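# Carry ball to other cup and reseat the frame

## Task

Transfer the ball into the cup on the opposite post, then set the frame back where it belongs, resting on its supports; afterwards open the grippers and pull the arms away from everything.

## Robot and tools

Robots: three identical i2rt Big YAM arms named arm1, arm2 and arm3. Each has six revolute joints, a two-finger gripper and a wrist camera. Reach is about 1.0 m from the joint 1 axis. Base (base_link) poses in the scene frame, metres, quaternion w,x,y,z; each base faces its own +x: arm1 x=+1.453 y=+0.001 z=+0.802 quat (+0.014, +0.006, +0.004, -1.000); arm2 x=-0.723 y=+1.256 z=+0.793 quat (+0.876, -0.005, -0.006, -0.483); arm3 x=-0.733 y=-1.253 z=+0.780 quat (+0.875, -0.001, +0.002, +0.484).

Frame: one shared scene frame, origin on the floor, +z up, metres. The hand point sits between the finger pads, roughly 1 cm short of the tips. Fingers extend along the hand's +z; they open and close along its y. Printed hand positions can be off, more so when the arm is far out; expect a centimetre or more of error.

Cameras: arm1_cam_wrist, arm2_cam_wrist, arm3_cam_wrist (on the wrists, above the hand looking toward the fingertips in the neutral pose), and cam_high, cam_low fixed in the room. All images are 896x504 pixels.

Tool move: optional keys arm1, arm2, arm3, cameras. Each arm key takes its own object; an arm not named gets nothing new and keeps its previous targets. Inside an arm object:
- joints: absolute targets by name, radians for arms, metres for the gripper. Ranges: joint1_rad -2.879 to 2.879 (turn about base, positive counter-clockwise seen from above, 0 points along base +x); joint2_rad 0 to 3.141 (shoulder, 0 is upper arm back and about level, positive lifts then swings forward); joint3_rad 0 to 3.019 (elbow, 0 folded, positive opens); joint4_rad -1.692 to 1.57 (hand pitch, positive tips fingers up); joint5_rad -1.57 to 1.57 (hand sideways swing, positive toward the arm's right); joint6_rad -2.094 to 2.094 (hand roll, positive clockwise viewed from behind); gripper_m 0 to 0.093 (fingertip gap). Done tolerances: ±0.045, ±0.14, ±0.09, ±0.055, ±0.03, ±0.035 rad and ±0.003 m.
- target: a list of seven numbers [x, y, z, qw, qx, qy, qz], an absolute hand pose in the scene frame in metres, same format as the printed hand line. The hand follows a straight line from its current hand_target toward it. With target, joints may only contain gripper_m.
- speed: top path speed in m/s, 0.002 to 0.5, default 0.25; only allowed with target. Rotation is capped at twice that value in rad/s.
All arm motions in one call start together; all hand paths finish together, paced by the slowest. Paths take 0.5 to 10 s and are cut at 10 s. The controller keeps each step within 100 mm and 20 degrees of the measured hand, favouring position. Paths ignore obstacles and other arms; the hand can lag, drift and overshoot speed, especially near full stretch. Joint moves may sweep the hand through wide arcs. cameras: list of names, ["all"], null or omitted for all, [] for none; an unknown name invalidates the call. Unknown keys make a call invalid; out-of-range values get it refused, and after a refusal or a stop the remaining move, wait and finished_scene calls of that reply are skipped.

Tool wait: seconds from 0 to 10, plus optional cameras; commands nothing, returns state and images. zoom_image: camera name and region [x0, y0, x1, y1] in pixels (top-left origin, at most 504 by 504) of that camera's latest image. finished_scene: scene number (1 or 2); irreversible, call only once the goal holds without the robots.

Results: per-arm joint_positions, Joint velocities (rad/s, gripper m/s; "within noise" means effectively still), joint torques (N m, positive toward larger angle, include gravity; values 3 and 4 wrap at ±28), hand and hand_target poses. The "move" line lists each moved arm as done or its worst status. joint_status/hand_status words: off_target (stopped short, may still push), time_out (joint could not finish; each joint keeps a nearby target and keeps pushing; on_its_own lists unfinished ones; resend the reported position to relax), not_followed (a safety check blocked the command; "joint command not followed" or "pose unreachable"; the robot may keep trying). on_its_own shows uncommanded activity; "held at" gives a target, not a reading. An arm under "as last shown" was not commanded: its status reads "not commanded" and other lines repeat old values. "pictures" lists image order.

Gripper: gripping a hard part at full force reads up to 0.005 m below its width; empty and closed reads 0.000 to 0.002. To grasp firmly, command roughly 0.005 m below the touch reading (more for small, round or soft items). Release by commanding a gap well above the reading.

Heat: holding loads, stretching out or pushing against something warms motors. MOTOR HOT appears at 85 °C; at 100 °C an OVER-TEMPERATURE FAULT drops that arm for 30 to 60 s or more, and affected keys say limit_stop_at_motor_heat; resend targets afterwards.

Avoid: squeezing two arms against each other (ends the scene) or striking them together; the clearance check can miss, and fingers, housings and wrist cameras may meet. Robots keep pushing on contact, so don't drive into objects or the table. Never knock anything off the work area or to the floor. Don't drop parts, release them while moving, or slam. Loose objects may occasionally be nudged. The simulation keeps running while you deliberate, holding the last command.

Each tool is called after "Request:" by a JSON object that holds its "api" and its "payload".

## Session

Request:
{"api": "move", "payload": {}}

Request:
{"api": "zoom_image", "payload": {"camera": "cam_high", "region": [270, 200, 530, 490]}}

Request:
{"api": "zoom_image", "payload": {"camera": "cam_low", "region": [300, 220, 580, 500]}}

Scene clock: 0.00 s.
Joint torques (N m): no reading
Motor temperatures (°C): arm1=[30 28 29 24 25 25 24] | arm2=[25 29 27 26 23 21 27] | arm3=[27 27 25 27 23 25 24]
Heat: arm1: hottest joint1_rad 30 °C; arm2: hottest joint2_rad 29 °C; arm3: hottest joint1_rad 27 °C.
Joint velocities: within noise
arm1.joint_positions: joint1_rad=-0.430 joint2_rad=+0.456 joint3_rad=+1.451 joint4_rad=-1.496 joint5_rad=+0.008 joint6_rad=-0.169 gripper_m=+0.09396
arm1.joint_status: not commanded
arm1.hand: x=+1.3223 y=+0.0502 z=+1.3611 quat_wxyz=(+0.151, -0.856, +0.099, +0.484) (m; scene frame)
arm1.hand_target: x=+1.3243 y=+0.0492 z=+1.3709 quat_wxyz=(+0.154, -0.850, +0.098, +0.494) (m; scene frame)
arm1.hand_status: not commanded
arm2.joint_positions: joint1_rad=-0.159 joint2_rad=+0.563 joint3_rad=+1.339 joint4_rad=-1.223 joint5_rad=+0.179 joint6_rad=+0.060 gripper_m=+0.09396
arm2.joint_status: not commanded
arm2.hand: x=-0.6649 y=+1.0411 z=+1.3495 quat_wxyz=(-0.418, -0.522, -0.658, +0.347) (m; scene frame)
arm2.hand_target: x=-0.6663 y=+1.0445 z=+1.3603 quat_wxyz=(-0.427, -0.519, -0.652, +0.352) (m; scene frame)
arm2.hand_status: not commanded
arm3.joint_positions: joint1_rad=+0.085 joint2_rad=+0.453 joint3_rad=+1.334 joint4_rad=-1.235 joint5_rad=+0.195 joint6_rad=+0.111 gripper_m=+0.09396
arm3.joint_status: not commanded
arm3.hand: x=-0.6184 y=-1.1050 z=+1.3466 quat_wxyz=(-0.512, +0.337, -0.747, -0.257) (m; scene frame)
arm3.hand_target: x=-0.6203 y=-1.1087 z=+1.3586 quat_wxyz=(-0.521, +0.333, -0.740, -0.264) (m; scene frame)
arm3.hand_status: not commanded
pictures: arm1_cam_wrist, arm2_cam_wrist, arm3_cam_wrist, cam_high, cam_low
camera_calibration:
arm1_cam_wrist: T_world_to_cam=[[0.328629, 0.927306, 0.179185, -0.726905], [0.883561, -0.234831, -0.405183, -0.602607], [-0.33365, 0.291476, -0.896504, 1.77154], [0, 0, 0, 1]] pos_world=[1.3624, 0.0161909, 1.47428]
arm2_cam_wrist: T_world_to_cam=[[-0.97766, -0.209385, 0.018432, -0.458462], [-0.189622, 0.840737, -0.507154, -0.309171], [0.0906939, -0.499319, -0.861658, 1.86678], [0, 0, 0, 1]] pos_world=[-0.676151, 1.09606, 1.46018]
arm3_cam_wrist: T_world_to_cam=[[0.770806, -0.636237, -0.032553, -0.182808], [-0.544497, -0.631413, -0.552124, -0.287636], [0.330727, 0.443305, -0.833127, 1.94243], [0, 0, 0, 1]] pos_world=[-0.658121, -1.15901, 1.45353]

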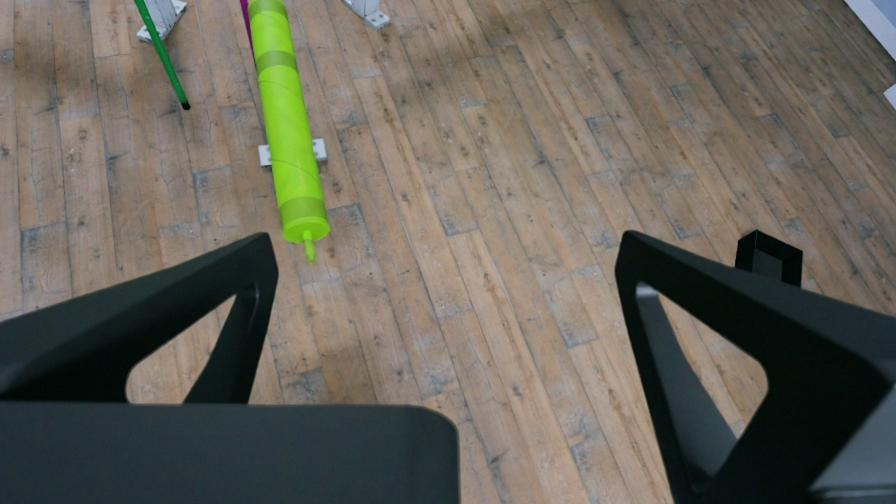

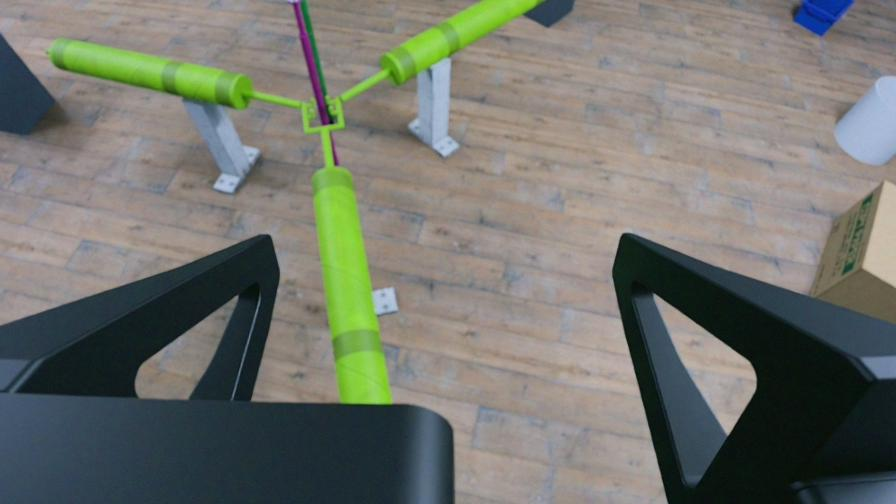

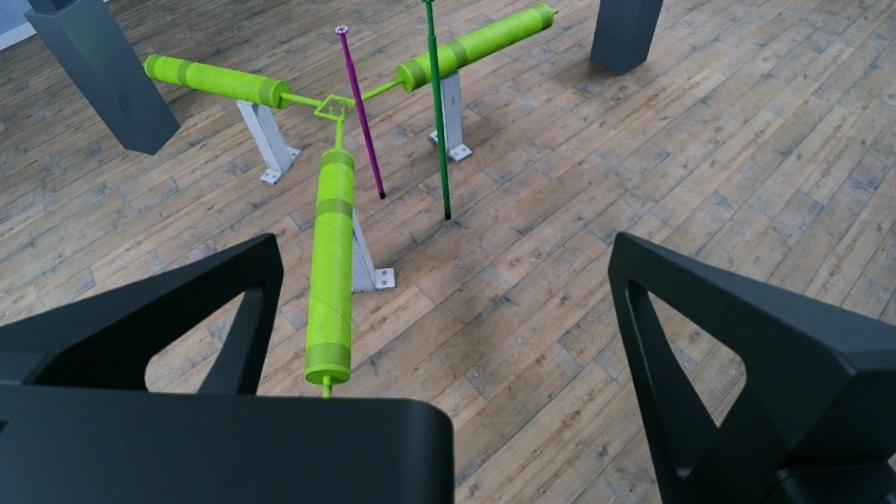

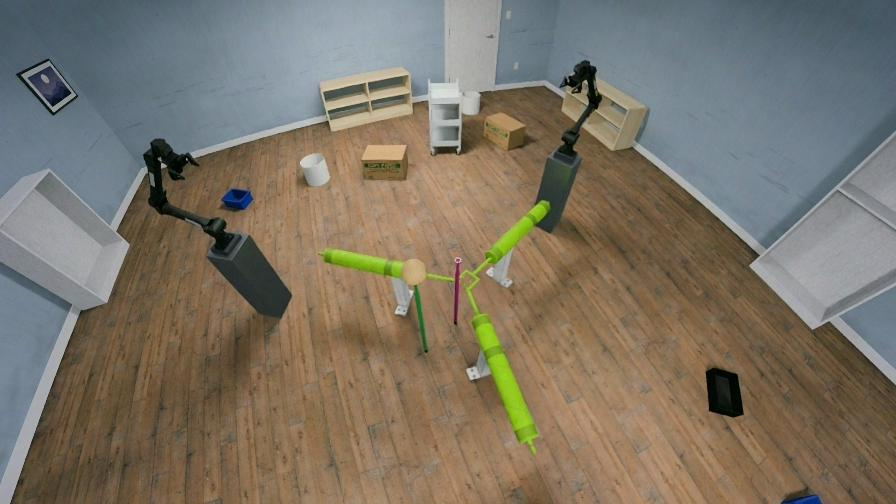

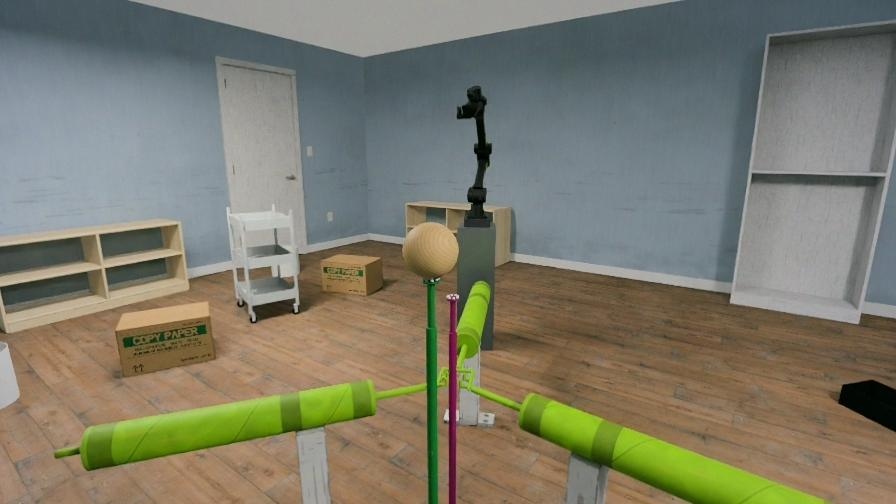

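Scaled by 1.738 from the camera's 896x504 image, which has a finer 1280x720 frame.

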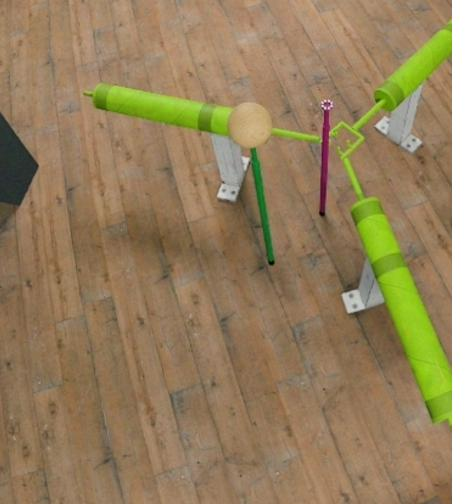

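Scaled by 1.800 from the camera's 896x504 image, which has a finer 1280x720 frame.

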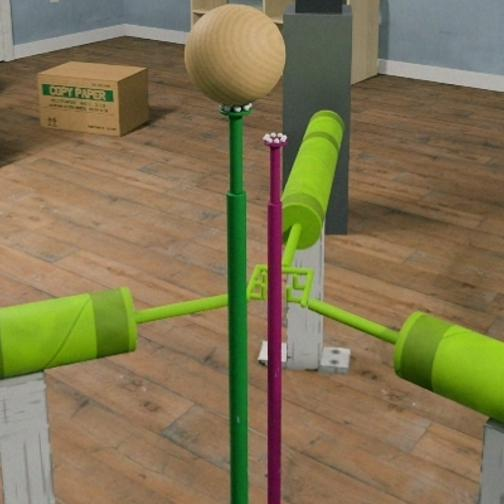

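Request:
{"api": "move", "payload": {"arm1": {"target":[0.905,0.034,0.58,0.0051,-0.9906,0.039,0.1304],"joints":{"gripper_m":0.08}}, "arm2": {"target":[-0.553,1.035,0.58,0.1104,0.529,0.8384,-0.0696],"joints":{"gripper_m":0.08}}, "arm3": {"target":[-0.692,-0.729,0.58,0.1155,-0.4616,0.8774,0.0608],"joints":{"gripper_m":0.08}}}}

Scene clock: 39.23 s.
Joint torques (N m): arm1=[-2.08 -17.67 5.63 0.57 -0.12 0.05] | arm2=[1.79 -9.17 -0.72 0.9 -0.14 -0.04] | arm3=[-0.85 -13.39 6.8 0.44 0.12 0.12]
Motor temperatures (°C): arm1=[30 28 33 24 25 24 24] | arm2=[25 29 34 26 23 21 26] | arm3=[27 27 32 27 23 25 24]
Heat: arm1: hottest joint3_rad 33 °C; arm2: hottest joint3_rad 34 °C; arm3: hottest joint3_rad 32 °C.
move: arm1 off_target; arm2 done; arm3 off_target
Joint velocities: within noise
arm1.joint_positions: joint1_rad=-0.072 joint2_rad=+2.298 joint3_rad=+1.135 joint4_rad=-0.152 joint5_rad=+0.000 joint6_rad=+0.037 gripper_m=+0.08012
arm1.joint_status: all done
arm1.hand: x=+0.9179 y=+0.0265 z=+0.5753 quat_wxyz=(+0.005, -0.992, +0.040, +0.122) (m; scene frame)
arm1.hand_target: x=+0.9051 y=+0.0340 z=+0.5804 quat_wxyz=(+0.005, -0.991, +0.039, +0.131) (m; scene frame)
arm1.hand_status: off_target (0.016 m and 1.0 deg from the pose sent, 0.886 m and 47.3 deg at the start)
arm2.joint_positions: joint1_rad=+0.128 joint2_rad=+2.184 joint3_rad=+0.408 joint4_rad=+0.448 joint5_rad=+0.062 joint6_rad=+0.248 gripper_m=+0.08010
arm2.joint_status: all done
arm2.hand: x=-0.5545 y=+1.0329 z=+0.5861 quat_wxyz=(-0.112, -0.533, -0.836, +0.071) (m; scene frame)
arm2.hand_target: x=-0.5531 y=+1.0351 z=+0.5802 quat_wxyz=(-0.110, -0.529, -0.838, +0.069) (m; scene frame)
arm2.hand_status: done (0.007 m and 0.6 deg from the pose sent, 0.778 m and 52.2 deg at the start; pose on its path clipped on 7 of 140 steps)
arm3.joint_positions: joint1_rad=+0.537 joint2_rad=+2.219 joint3_rad=+1.075 joint4_rad=-0.203 joint5_rad=+0.145 joint6_rad=+0.544 gripper_m=+0.08008
arm3.joint_status: all done
arm3.hand: x=-0.6968 y=-0.7378 z=+0.5833 quat_wxyz=(-0.116, +0.470, -0.873, -0.060) (m; scene frame)
arm3.hand_target: x=-0.6921 y=-0.7294 z=+0.5801 quat_wxyz=(-0.115, +0.462, -0.877, -0.061) (m; scene frame)
arm3.hand_status: off_target (0.011 m and 1.1 deg from the pose sent, 0.857 m and 55.3 deg at the start)
pictures: arm1_cam_wrist, arm2_cam_wrist, arm3_cam_wrist, cam_high, cam_low
camera_calibration:
arm1_cam_wrist: T_world_to_cam=[[0.0779954, 0.996689, 0.0229885, -0.113159], [0.921909, -0.0808822, 0.37887, -1.05967], [0.379475, -0.00835681, -0.925164, 0.308934], [0, 0, 0, 1]] pos_world=[0.868515, 0.0296572, 0.689894]
arm2_cam_wrist: T_world_to_cam=[[-0.908655, -0.417534, 0.00325622, -0.0759597], [-0.391233, 0.854091, 0.342732, -1.29218], [-0.145883, 0.310151, -0.939428, 0.273173], [0, 0, 0, 1]] pos_world=[-0.534714, 0.9872, 0.699746]
arm3_cam_wrist: T_world_to_cam=[[0.838577, -0.544773, 0.00323943, 0.180265], [-0.508322, -0.780302, 0.364332, -1.13911], [-0.195951, -0.307168, -0.931263, 0.306175], [0, 0, 0, 1]] pos_world=[-0.670204, -0.696597, 0.699559]

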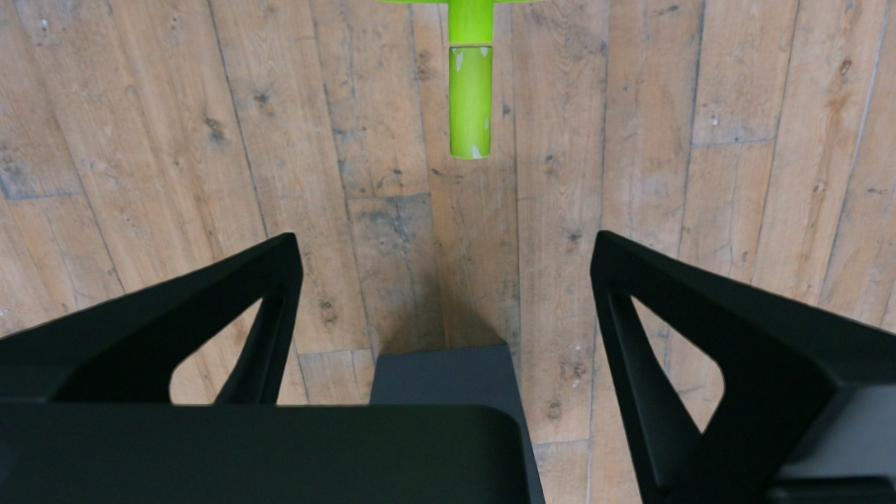

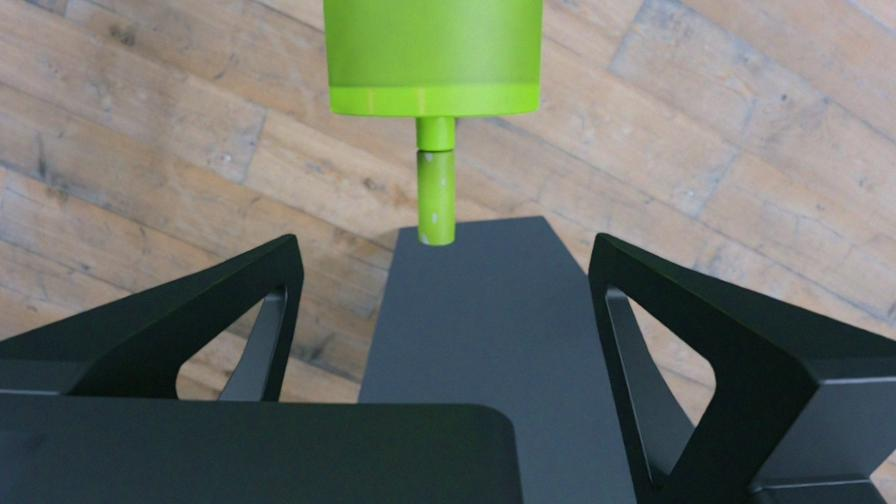

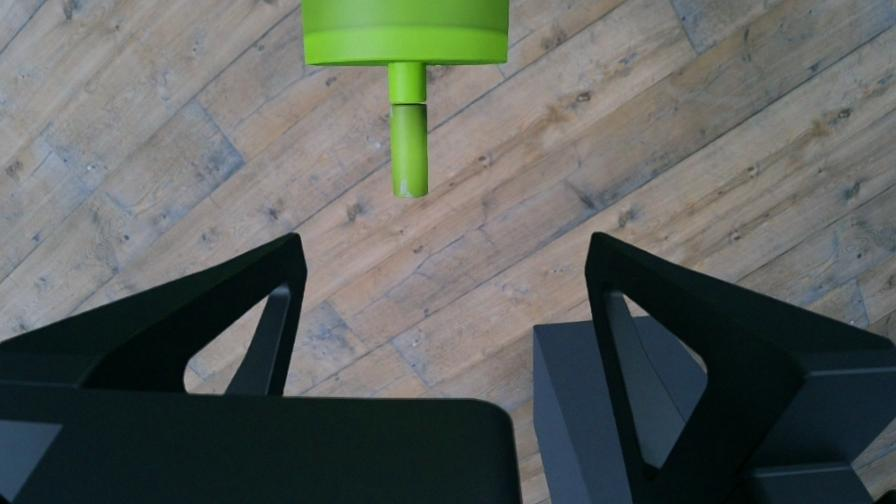

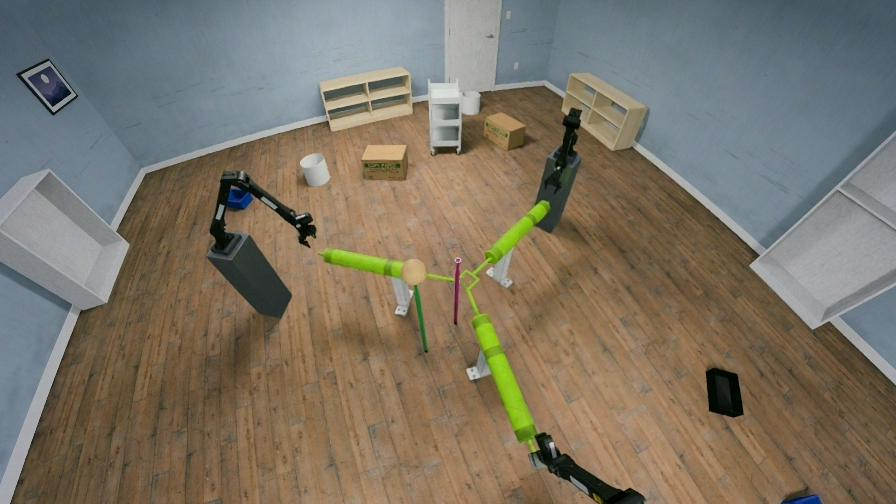

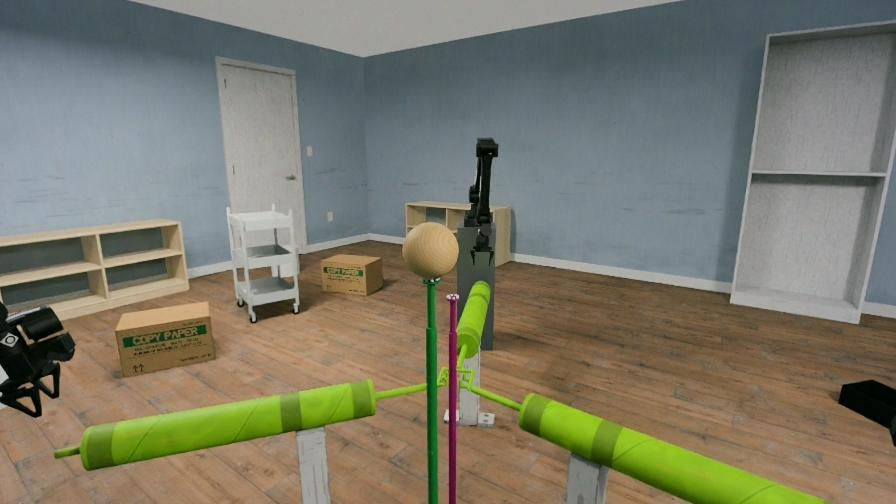

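Request:
{"api": "move", "payload": {"arm1": {"target":[0.869,0.054,0.449,0.0051,-0.9906,0.039,0.1304],"speed":0.13}, "arm2": {"target":[-0.552,1.042,0.438,0.1104,0.529,0.8384,-0.0696],"speed":0.13}, "arm3": {"target":[-0.7005,-0.7045,0.434,0.1155,-0.4616,0.8774,0.0608],"speed":0.13}}}

Scene clock: 52.10 s.
Joint torques (N m): arm1=[-2.08 -19.66 4.83 1.22 -0.13 0.06] | arm2=[2.02 -10.87 -2.77 0.88 0.02 0.13] | arm3=[0.67 -15.21 5.09 1.28 0.29 0.13]
Motor temperatures (°C): arm1=[29 30 32 24 25 24 24] | arm2=[25 30 32 26 23 21 26] | arm3=[27 28 32 27 23 25 24]
Heat: arm1: hottest joint3_rad 32 °C; arm2: hottest joint3_rad 32 °C; arm3: hottest joint3_rad 32 °C.
move: arm1 off_target; arm2 done; arm3 off_target
Joint velocities: within noise
arm1.joint_positions: joint1_rad=-0.104 joint2_rad=+2.653 joint3_rad=+1.422 joint4_rad=-0.098 joint5_rad=-0.008 joint6_rad=+0.008 gripper_m=+0.08012
arm1.joint_status: not commanded
arm1.hand: x=+0.8840 y=+0.0460 z=+0.4450 quat_wxyz=(+0.005, -0.993, +0.040, +0.115) (m; scene frame)
arm1.hand_target: x=+0.8693 y=+0.0541 z=+0.4494 quat_wxyz=(+0.005, -0.991, +0.039, +0.130) (m; scene frame)
arm1.hand_status: off_target (0.017 m and 1.8 deg from the pose sent, 0.138 m and 1.0 deg at the start)
arm2.joint_positions: joint1_rad=+0.151 joint2_rad=+2.725 joint3_rad=+0.657 joint4_rad=+0.734 joint5_rad=+0.064 joint6_rad=+0.257 gripper_m=+0.08010
arm2.joint_status: not commanded
arm2.hand: x=-0.5524 y=+1.0385 z=+0.4445 quat_wxyz=(-0.110, -0.527, -0.840, +0.070) (m; scene frame)
arm2.hand_target: x=-0.5522 y=+1.0420 z=+0.4382 quat_wxyz=(-0.110, -0.529, -0.839, +0.070) (m; scene frame)
arm2.hand_status: done (0.007 m and 0.2 deg from the pose sent, 0.148 m and 0.6 deg at the start)
arm3.joint_positions: joint1_rad=+0.537 joint2_rad=+2.604 joint3_rad=+1.326 joint4_rad=-0.087 joint5_rad=+0.145 joint6_rad=+0.561 gripper_m=+0.08008
arm3.joint_status: not commanded
arm3.hand: x=-0.6967 y=-0.7135 z=+0.4388 quat_wxyz=(-0.111, +0.464, -0.878, -0.052) (m; scene frame)
arm3.hand_target: x=-0.7007 y=-0.7048 z=+0.4343 quat_wxyz=(-0.115, +0.462, -0.877, -0.061) (m; scene frame)
arm3.hand_status: off_target (0.011 m and 1.1 deg from the pose sent, 0.153 m and 1.1 deg at the start)
pictures: arm1_cam_wrist, arm2_cam_wrist, arm3_cam_wrist, cam_high, cam_low
camera_calibration:
arm1_cam_wrist: T_world_to_cam=[[0.0786685, 0.99664, 0.022811, -0.127494], [0.916607, -0.0813103, 0.391434, -0.978295], [0.391974, -0.00988485, -0.919923, 0.188059], [0, 0, 0, 1]] pos_world=[0.833027, 0.0493795, 0.558846]
arm2_cam_wrist: T_world_to_cam=[[-0.902947, -0.429724, 0.00486967, -0.0562303], [-0.401438, 0.847448, 0.347391, -1.24842], [-0.153409, 0.31172, -0.937708, 0.132134], [0, 0, 0, 1]] pos_world=[-0.531667, 0.992621, 0.557868]
arm3_cam_wrist: T_world_to_cam=[[0.829465, -0.558485, 0.00909242, 0.175145], [-0.519663, -0.765633, 0.379152, -1.07137], [-0.204789, -0.319218, -0.92529, 0.161705], [0, 0, 0, 1]] pos_world=[-0.668913, -0.670841, 0.554243]

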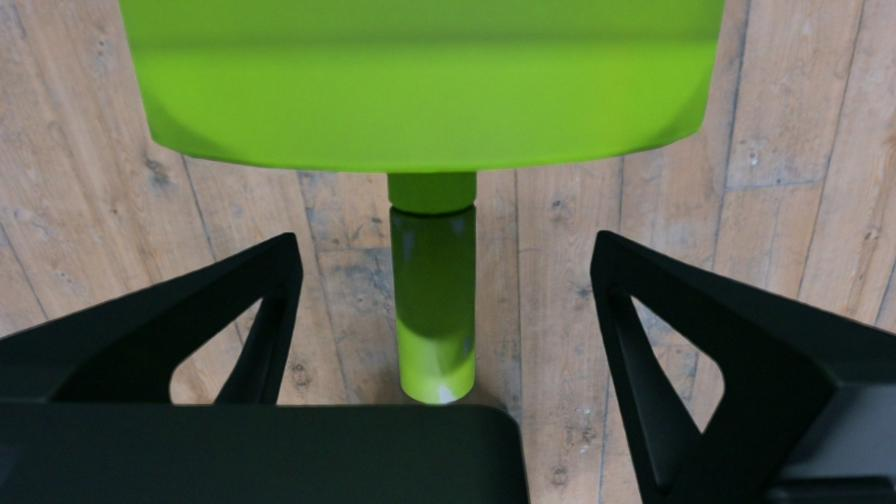

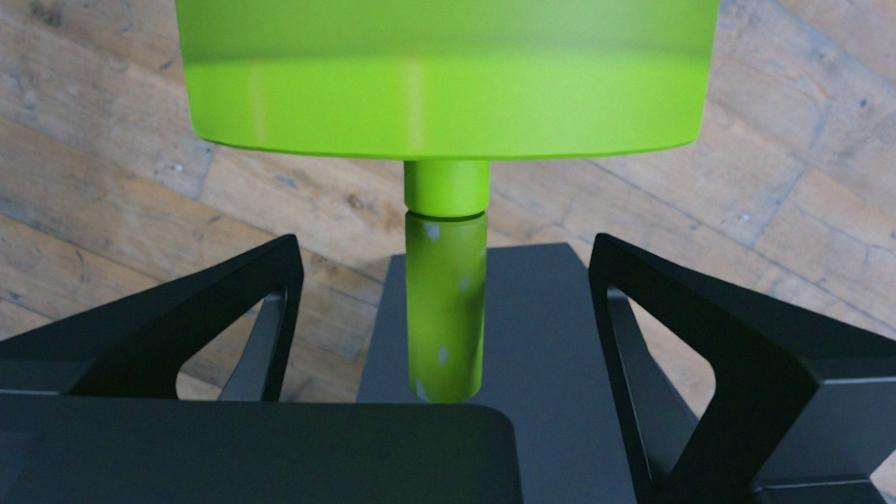

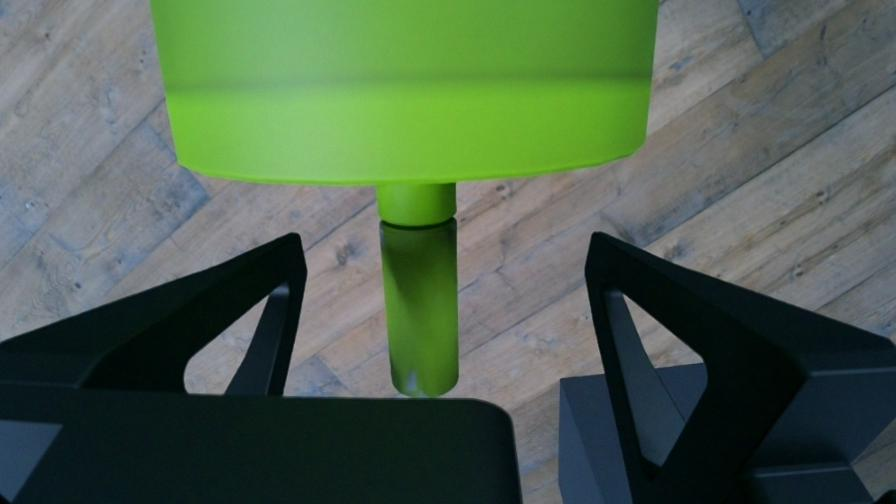

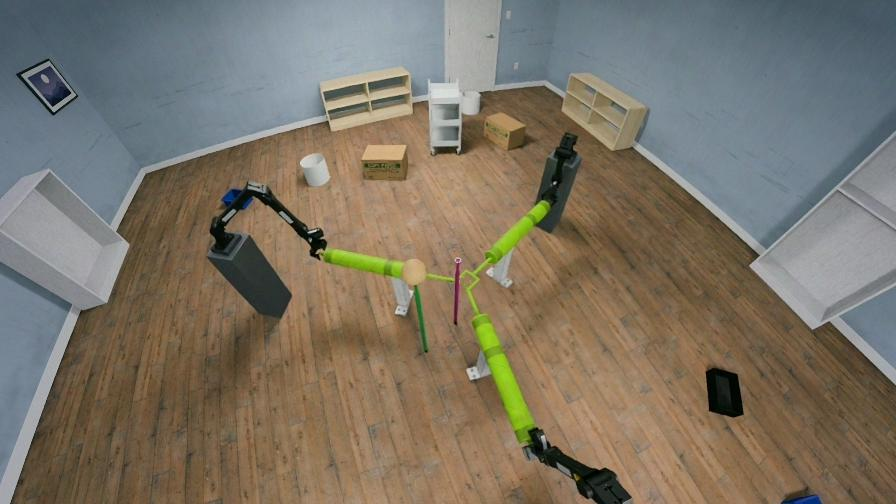

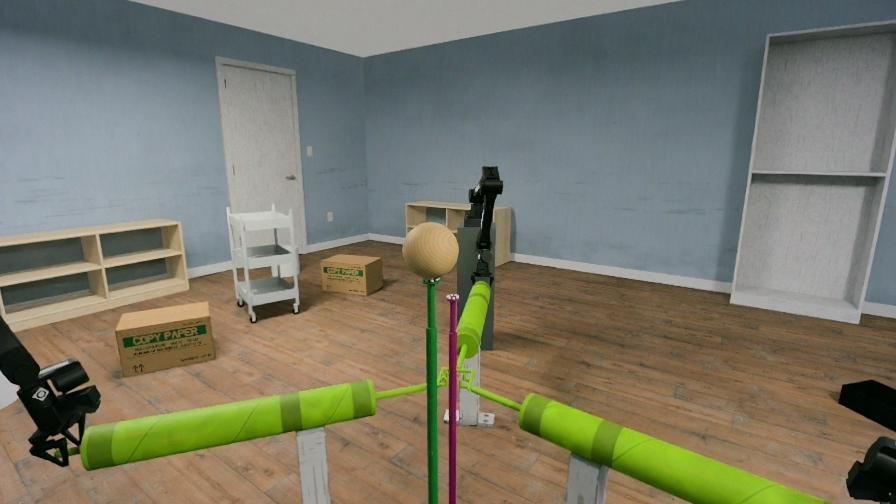

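Request:
{"api": "move", "payload": {"arm1": {"target":[0.868,0.050,0.448,0.0051,-0.9906,0.039,0.1304],"speed":0.1}, "arm2": {"target":[-0.552,1.042,0.436,0.1104,0.529,0.8384,-0.0696],"speed":0.1}, "arm3": {"target":[-0.7065,-0.7005,0.437,0.1155,-0.4616,0.8774,0.0608],"speed":0.1}, "cameras": []}}

Request:
{"api": "move", "payload": {"arm1": {"joints":{"gripper_m":0.01}}, "arm2": {"joints":{"gripper_m":0.01}}, "arm3": {"joints":{"gripper_m":0.01}}}}

Request:
{"api": "zoom_image", "payload": {"camera": "cam_high", "region": [400, 230, 520, 350]}}

Scene clock: 62.40 s.
Joint torques (N m): arm1=[-1.44 -19.43 5.15 1.18 -0.06 0.11] | arm2=[1.96 -10.52 -2.47 0.92 0.01 0.12] | arm3=[0.56 -15.62 5.29 0.73 0.33 0.14]
Motor temperatures (°C): arm1=[29 31 32 24 25 24 24] | arm2=[25 30 31 26 23 21 26] | arm3=[27 29 31 27 23 25 24]
Heat: arm1: hottest joint3_rad 32 °C; arm2: hottest joint3_rad 31 °C; arm3: hottest joint3_rad 31 °C.
move: arm1 off_target; arm2 done; arm3 done
Joint velocities: within noise
arm1.joint_positions: joint1_rad=-0.104 joint2_rad=+2.653 joint3_rad=+1.422 joint4_rad=-0.098 joint5_rad=-0.008 joint6_rad=+0.008 gripper_m=+0.08012
arm1.joint_status: not commanded
arm1.hand: x=+0.8840 y=+0.0460 z=+0.4450 quat_wxyz=(+0.005, -0.993, +0.040, +0.115) (m; scene frame)
arm1.hand_target: x=+0.8683 y=+0.0500 z=+0.4485 quat_wxyz=(+0.005, -0.991, +0.039, +0.130) (m; scene frame)
arm1.hand_status: off_target (0.017 m and 1.8 deg from the pose sent, 0.017 m and 1.8 deg at the start)
arm2.joint_positions: joint1_rad=+0.151 joint2_rad=+2.727 joint3_rad=+0.657 joint4_rad=+0.734 joint5_rad=+0.064 joint6_rad=+0.258 gripper_m=+0.08010
arm2.joint_status: not commanded
arm2.hand: x=-0.5529 y=+1.0392 z=+0.4440 quat_wxyz=(-0.109, -0.527, -0.840, +0.070) (m; scene frame)
arm2.hand_target: x=-0.5522 y=+1.0421 z=+0.4363 quat_wxyz=(-0.110, -0.529, -0.839, +0.070) (m; scene frame)
arm2.hand_status: done (0.009 m and 0.3 deg from the pose sent, 0.009 m and 0.2 deg at the start)
arm3.joint_positions: joint1_rad=+0.548 joint2_rad=+2.604 joint3_rad=+1.333 joint4_rad=-0.087 joint5_rad=+0.146 joint6_rad=+0.573 gripper_m=+0.08008
arm3.joint_status: not commanded
arm3.hand: x=-0.7028 y=-0.7087 z=+0.4400 quat_wxyz=(-0.113, +0.463, -0.877, -0.056) (m; scene frame)
arm3.hand_target: x=-0.7065 y=-0.7007 z=+0.4372 quat_wxyz=(-0.115, +0.462, -0.877, -0.061) (m; scene frame)
arm3.hand_status: done (0.010 m and 0.6 deg from the pose sent, 0.016 m and 1.1 deg at the start)
pictures: none
No camera images: "cameras" was empty.

Scene clock: 63.23 s.
Joint torques (N m): arm1=[-1.44 -19.43 5.08 1.16 0.15 0.12] | arm2=[2.08 -10.52 -2.48 0.91 -0.03 0.12] | arm3=[0.67 -15.56 5.26 0.76 0.15 0.13]
Motor temperatures (°C): arm1=[29 31 32 24 25 24 24] | arm2=[25 30 31 26 23 21 26] | arm3=[27 29 31 27 23 25 24]
Heat: arm1: hottest joint3_rad 32 °C; arm2: hottest joint3_rad 31 °C; arm3: hottest joint3_rad 31 °C.
move: arm1 off_target; arm2 off_target; arm3 off_target
Joint velocities: within noise
arm1.joint_positions: joint1_rad=-0.104 joint2_rad=+2.653 joint3_rad=+1.423 joint4_rad=-0.098 joint5_rad=-0.014 joint6_rad=+0.007 gripper_m=+0.01863
arm1.joint_status: gripper_m off_target (ended at +0.01866, target +0.01000)
arm1.hand: x=+0.8835 y=+0.0451 z=+0.4451 quat_wxyz=(+0.002, -0.992, +0.040, +0.116) (m; scene frame)
arm1.hand_target: x=+0.8683 y=+0.0501 z=+0.4485 quat_wxyz=(+0.005, -0.991, +0.039, +0.130) (m; scene frame)
arm1.hand_status: not commanded
arm2.joint_positions: joint1_rad=+0.151 joint2_rad=+2.727 joint3_rad=+0.657 joint4_rad=+0.734 joint5_rad=+0.065 joint6_rad=+0.258 gripper_m=+0.01782
arm2.joint_status: gripper_m off_target (ended at +0.01784, target +0.01000)
arm2.hand: x=-0.5531 y=+1.0391 z=+0.4440 quat_wxyz=(-0.109, -0.528, -0.839, +0.070) (m; scene frame)
arm2.hand_target: x=-0.5523 y=+1.0422 z=+0.4362 quat_wxyz=(-0.110, -0.529, -0.839, +0.069) (m; scene frame)
arm2.hand_status: not commanded
arm3.joint_positions: joint1_rad=+0.548 joint2_rad=+2.604 joint3_rad=+1.333 joint4_rad=-0.088 joint5_rad=+0.151 joint6_rad=+0.573 gripper_m=+0.01736
arm3.joint_status: gripper_m off_target (ended at +0.01739, target +0.01000)
arm3.hand: x=-0.7020 y=-0.7089 z=+0.4401 quat_wxyz=(-0.114, +0.463, -0.877, -0.055) (m; scene frame)
arm3.hand_target: x=-0.7065 y=-0.7007 z=+0.4372 quat_wxyz=(-0.116, +0.462, -0.877, -0.061) (m; scene frame)
arm3.hand_status: not commanded
pictures: arm1_cam_wrist, arm2_cam_wrist, arm3_cam_wrist, cam_high, cam_low
camera_calibration:
arm1_cam_wrist: T_world_to_cam=[[0.0770056, 0.99688, 0.0173281, -0.122612], [0.917195, -0.0776432, 0.390801, -0.978344], [0.390927, -0.0142007, -0.920312, 0.189676], [0, 0, 0, 1]] pos_world=[0.832625, 0.0489616, 0.559023]
arm2_cam_wrist: T_world_to_cam=[[-0.903216, -0.429141, 0.0061542, -0.0578888], [-0.400309, 0.847531, 0.348488, -1.24899], [-0.154766, 0.312296, -0.937293, 0.129808], [0, 0, 0, 1]] pos_world=[-0.53218, 0.99318, 0.557283]
arm3_cam_wrist: T_world_to_cam=[[0.828936, -0.559292, 0.00759411, 0.181804], [-0.521733, -0.768232, 0.370964, -1.07082], [-0.201643, -0.311468, -0.928616, 0.172429], [0, 0, 0, 1]] pos_world=[-0.674615, -0.667246, 0.555974]

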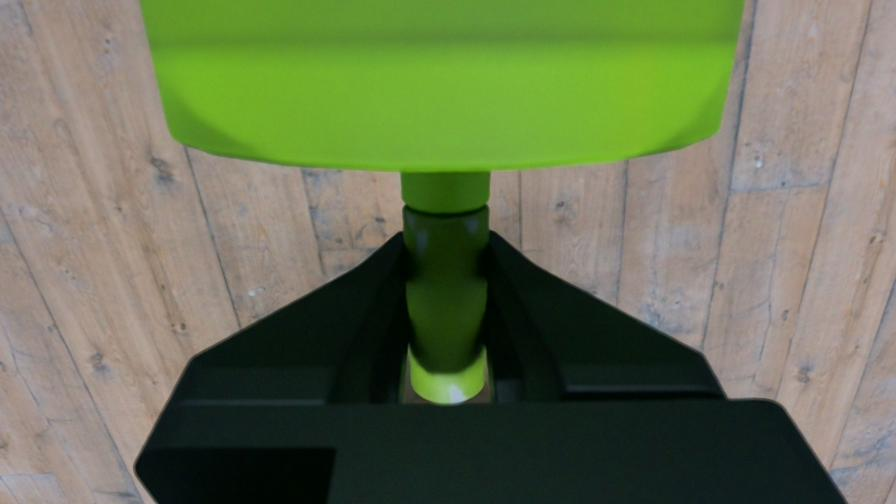

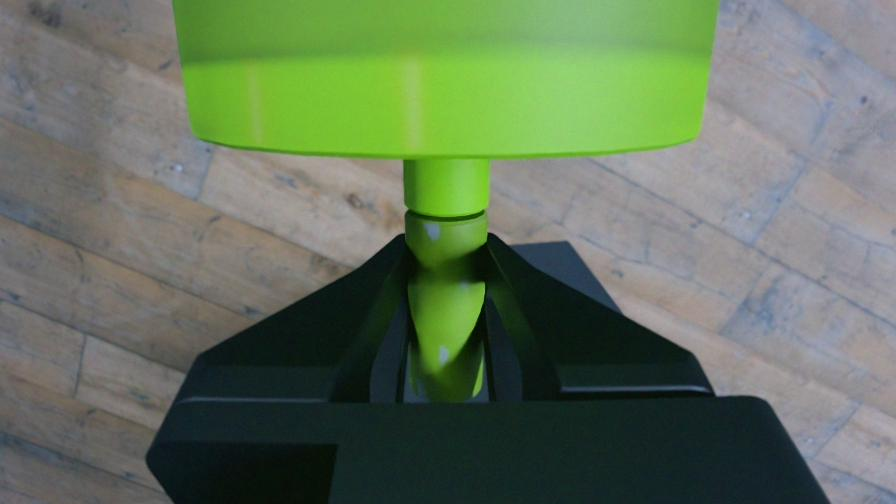

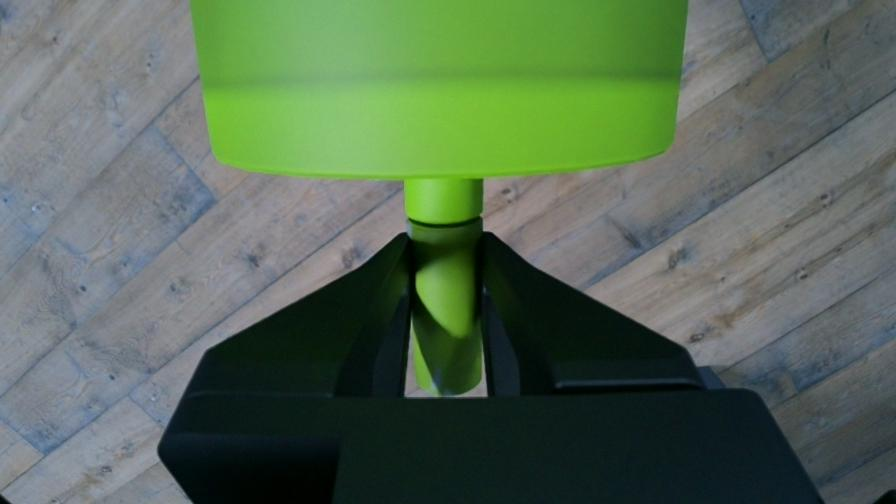

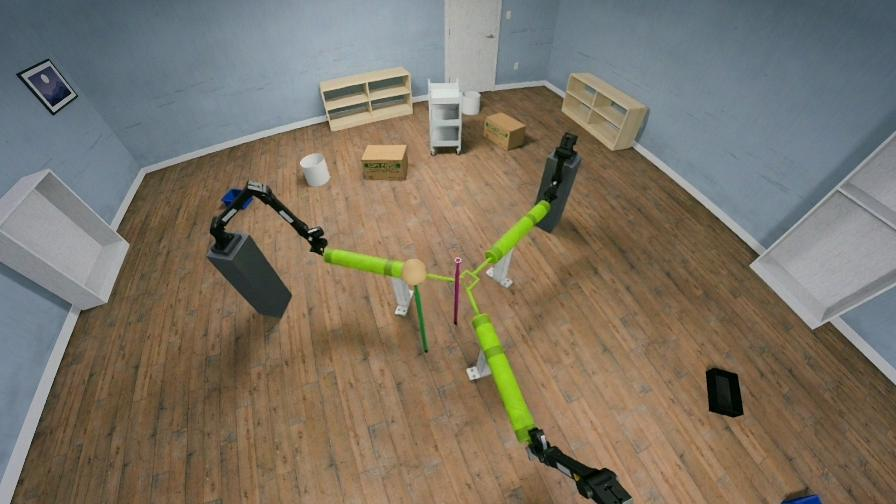

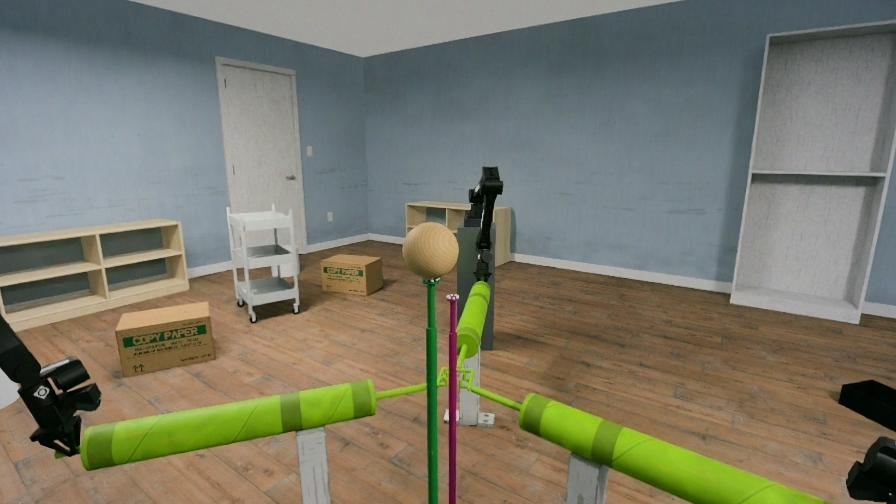

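Scaled by 4.200 from the camera's 896x504 image, which has a finer 1280x720 frame.

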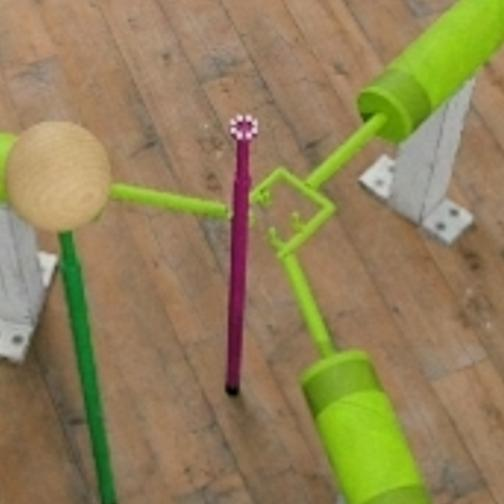

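Request:
{"api": "move", "payload": {"arm1": {"target":[0.868,0.050,0.877,0.0051,-0.9906,0.039,0.1304],"speed":0.15}, "arm2": {"target":[-0.552,1.042,0.857,0.1104,0.529,0.8384,-0.0696],"speed":0.15}, "arm3": {"target":[-0.7065,-0.7005,0.868,0.1155,-0.4616,0.8774,0.0608],"speed":0.15}, "cameras": ["cam_high","cam_low"]}}

Request:
{"api": "zoom_image", "payload": {"camera": "cam_low", "region": [390, 200, 540, 350]}}

Request:
{"api": "zoom_image", "payload": {"camera": "cam_high", "region": [390, 210, 510, 330]}}

Scene clock: 76.73 s.
Joint torques (N m): arm1=[-1.79 -19.6 11.56 -0.12 0.1 0.11] | arm2=[1.38 -6.42 9.24 -1.03 -0.39 0.02] | arm3=[0.73 -16.56 11.18 -1.14 0.29 0.17]
Motor temperatures (°C): arm1=[29 32 33 24 25 24 25] | arm2=[25 31 30 26 23 21 27] | arm3=[27 31 31 27 23 25 25]
Heat: arm1: hottest joint3_rad 33 °C; arm2: hottest joint2_rad 31 °C; arm3: hottest joint2_rad 31 °C.
move: arm1 off_target; arm2 off_target; arm3 off_target
Joint velocities: within noise
arm1.joint_positions: joint1_rad=-0.107 joint2_rad=+1.835 joint3_rad=+1.298 joint4_rad=-0.828 joint5_rad=-0.014 joint6_rad=+0.001 gripper_m=+0.01863
arm1.joint_status: not commanded
arm1.hand: x=+0.8892 y=+0.0427 z=+0.8378 quat_wxyz=(+0.002, -0.994, +0.038, +0.097) (m; scene frame)
arm1.hand_target: x=+0.8698 y=+0.0500 z=+0.8770 quat_wxyz=(+0.005, -0.991, +0.039, +0.131) (m; scene frame)
arm1.hand_status: off_target (0.045 m and 3.8 deg from the pose sent, 0.432 m and 1.7 deg at the start)
arm2.joint_positions: joint1_rad=+0.150 joint2_rad=+1.060 joint3_rad=+0.475 joint4_rad=-0.759 joint5_rad=+0.073 joint6_rad=+0.258 gripper_m=+0.01782
arm2.joint_status: not commanded
arm2.hand: x=-0.5569 y=+1.0443 z=+0.8416 quat_wxyz=(-0.104, -0.529, -0.839, +0.073) (m; scene frame)
arm2.hand_target: x=-0.5520 y=+1.0418 z=+0.8563 quat_wxyz=(-0.111, -0.529, -0.839, +0.070) (m; scene frame)
arm2.hand_status: off_target (0.016 m and 0.8 deg from the pose sent, 0.413 m and 0.2 deg at the start)
arm3.joint_positions: joint1_rad=+0.550 joint2_rad=+1.781 joint3_rad=+1.266 joint4_rad=-0.856 joint5_rad=+0.148 joint6_rad=+0.571 gripper_m=+0.01736
arm3.joint_status: not commanded
arm3.hand: x=-0.7019 y=-0.7051 z=+0.8371 quat_wxyz=(-0.111, +0.465, -0.877, -0.051) (m; scene frame)
arm3.hand_target: x=-0.7063 y=-0.7008 z=+0.8674 quat_wxyz=(-0.116, +0.462, -0.877, -0.061) (m; scene frame)
arm3.hand_status: off_target (0.032 m and 1.3 deg from the pose sent, 0.428 m and 0.7 deg at the start)
pictures: cam_high, cam_low

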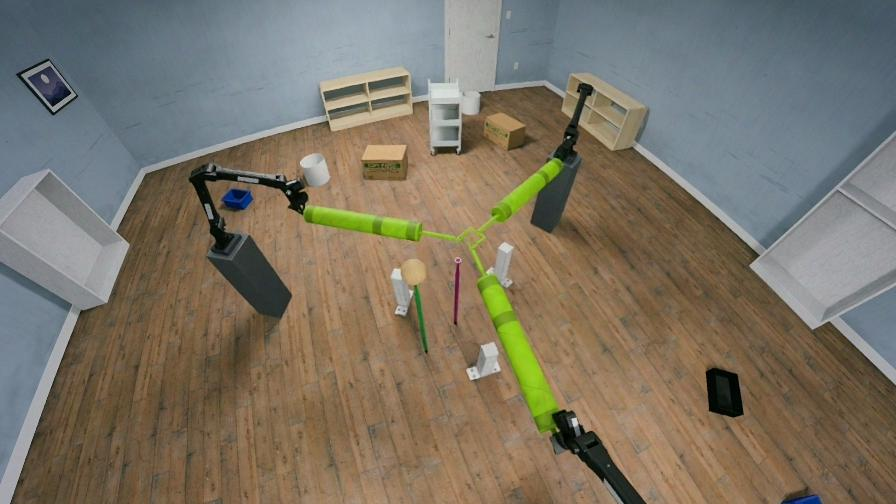

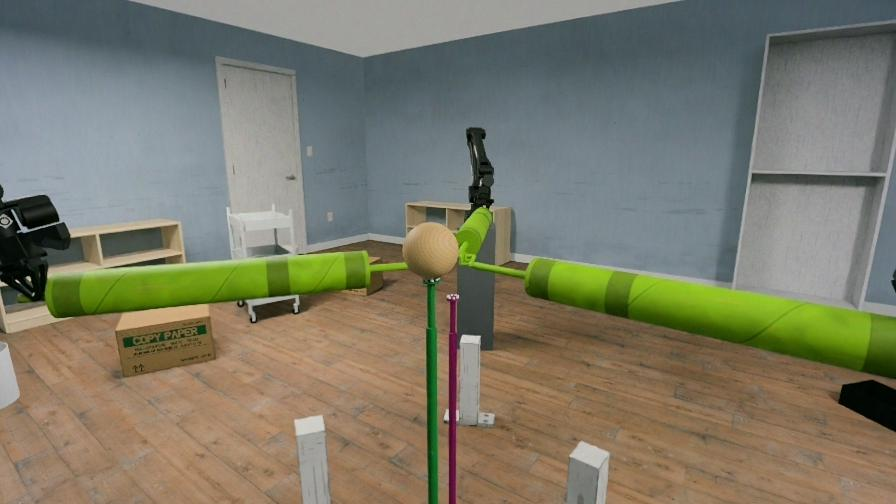

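Scaled by 3.360 from the camera's 896x504 image, which has a finer 1280x720 frame.

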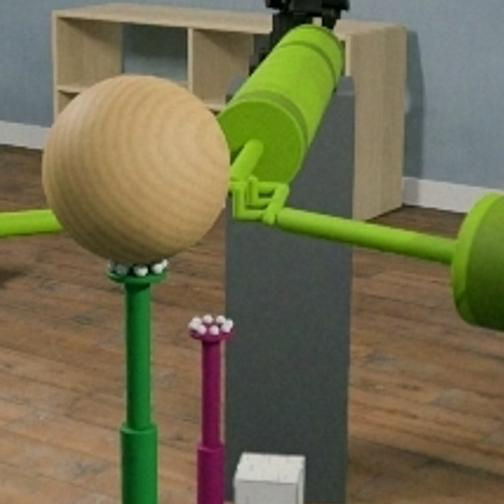

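Scaled by 4.200 from the camera's 896x504 image, which has a finer 1280x720 frame.

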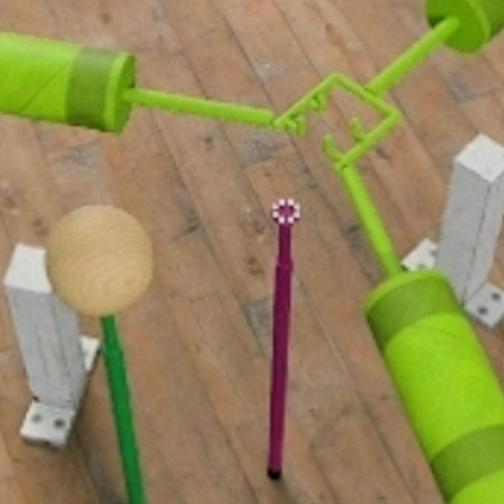

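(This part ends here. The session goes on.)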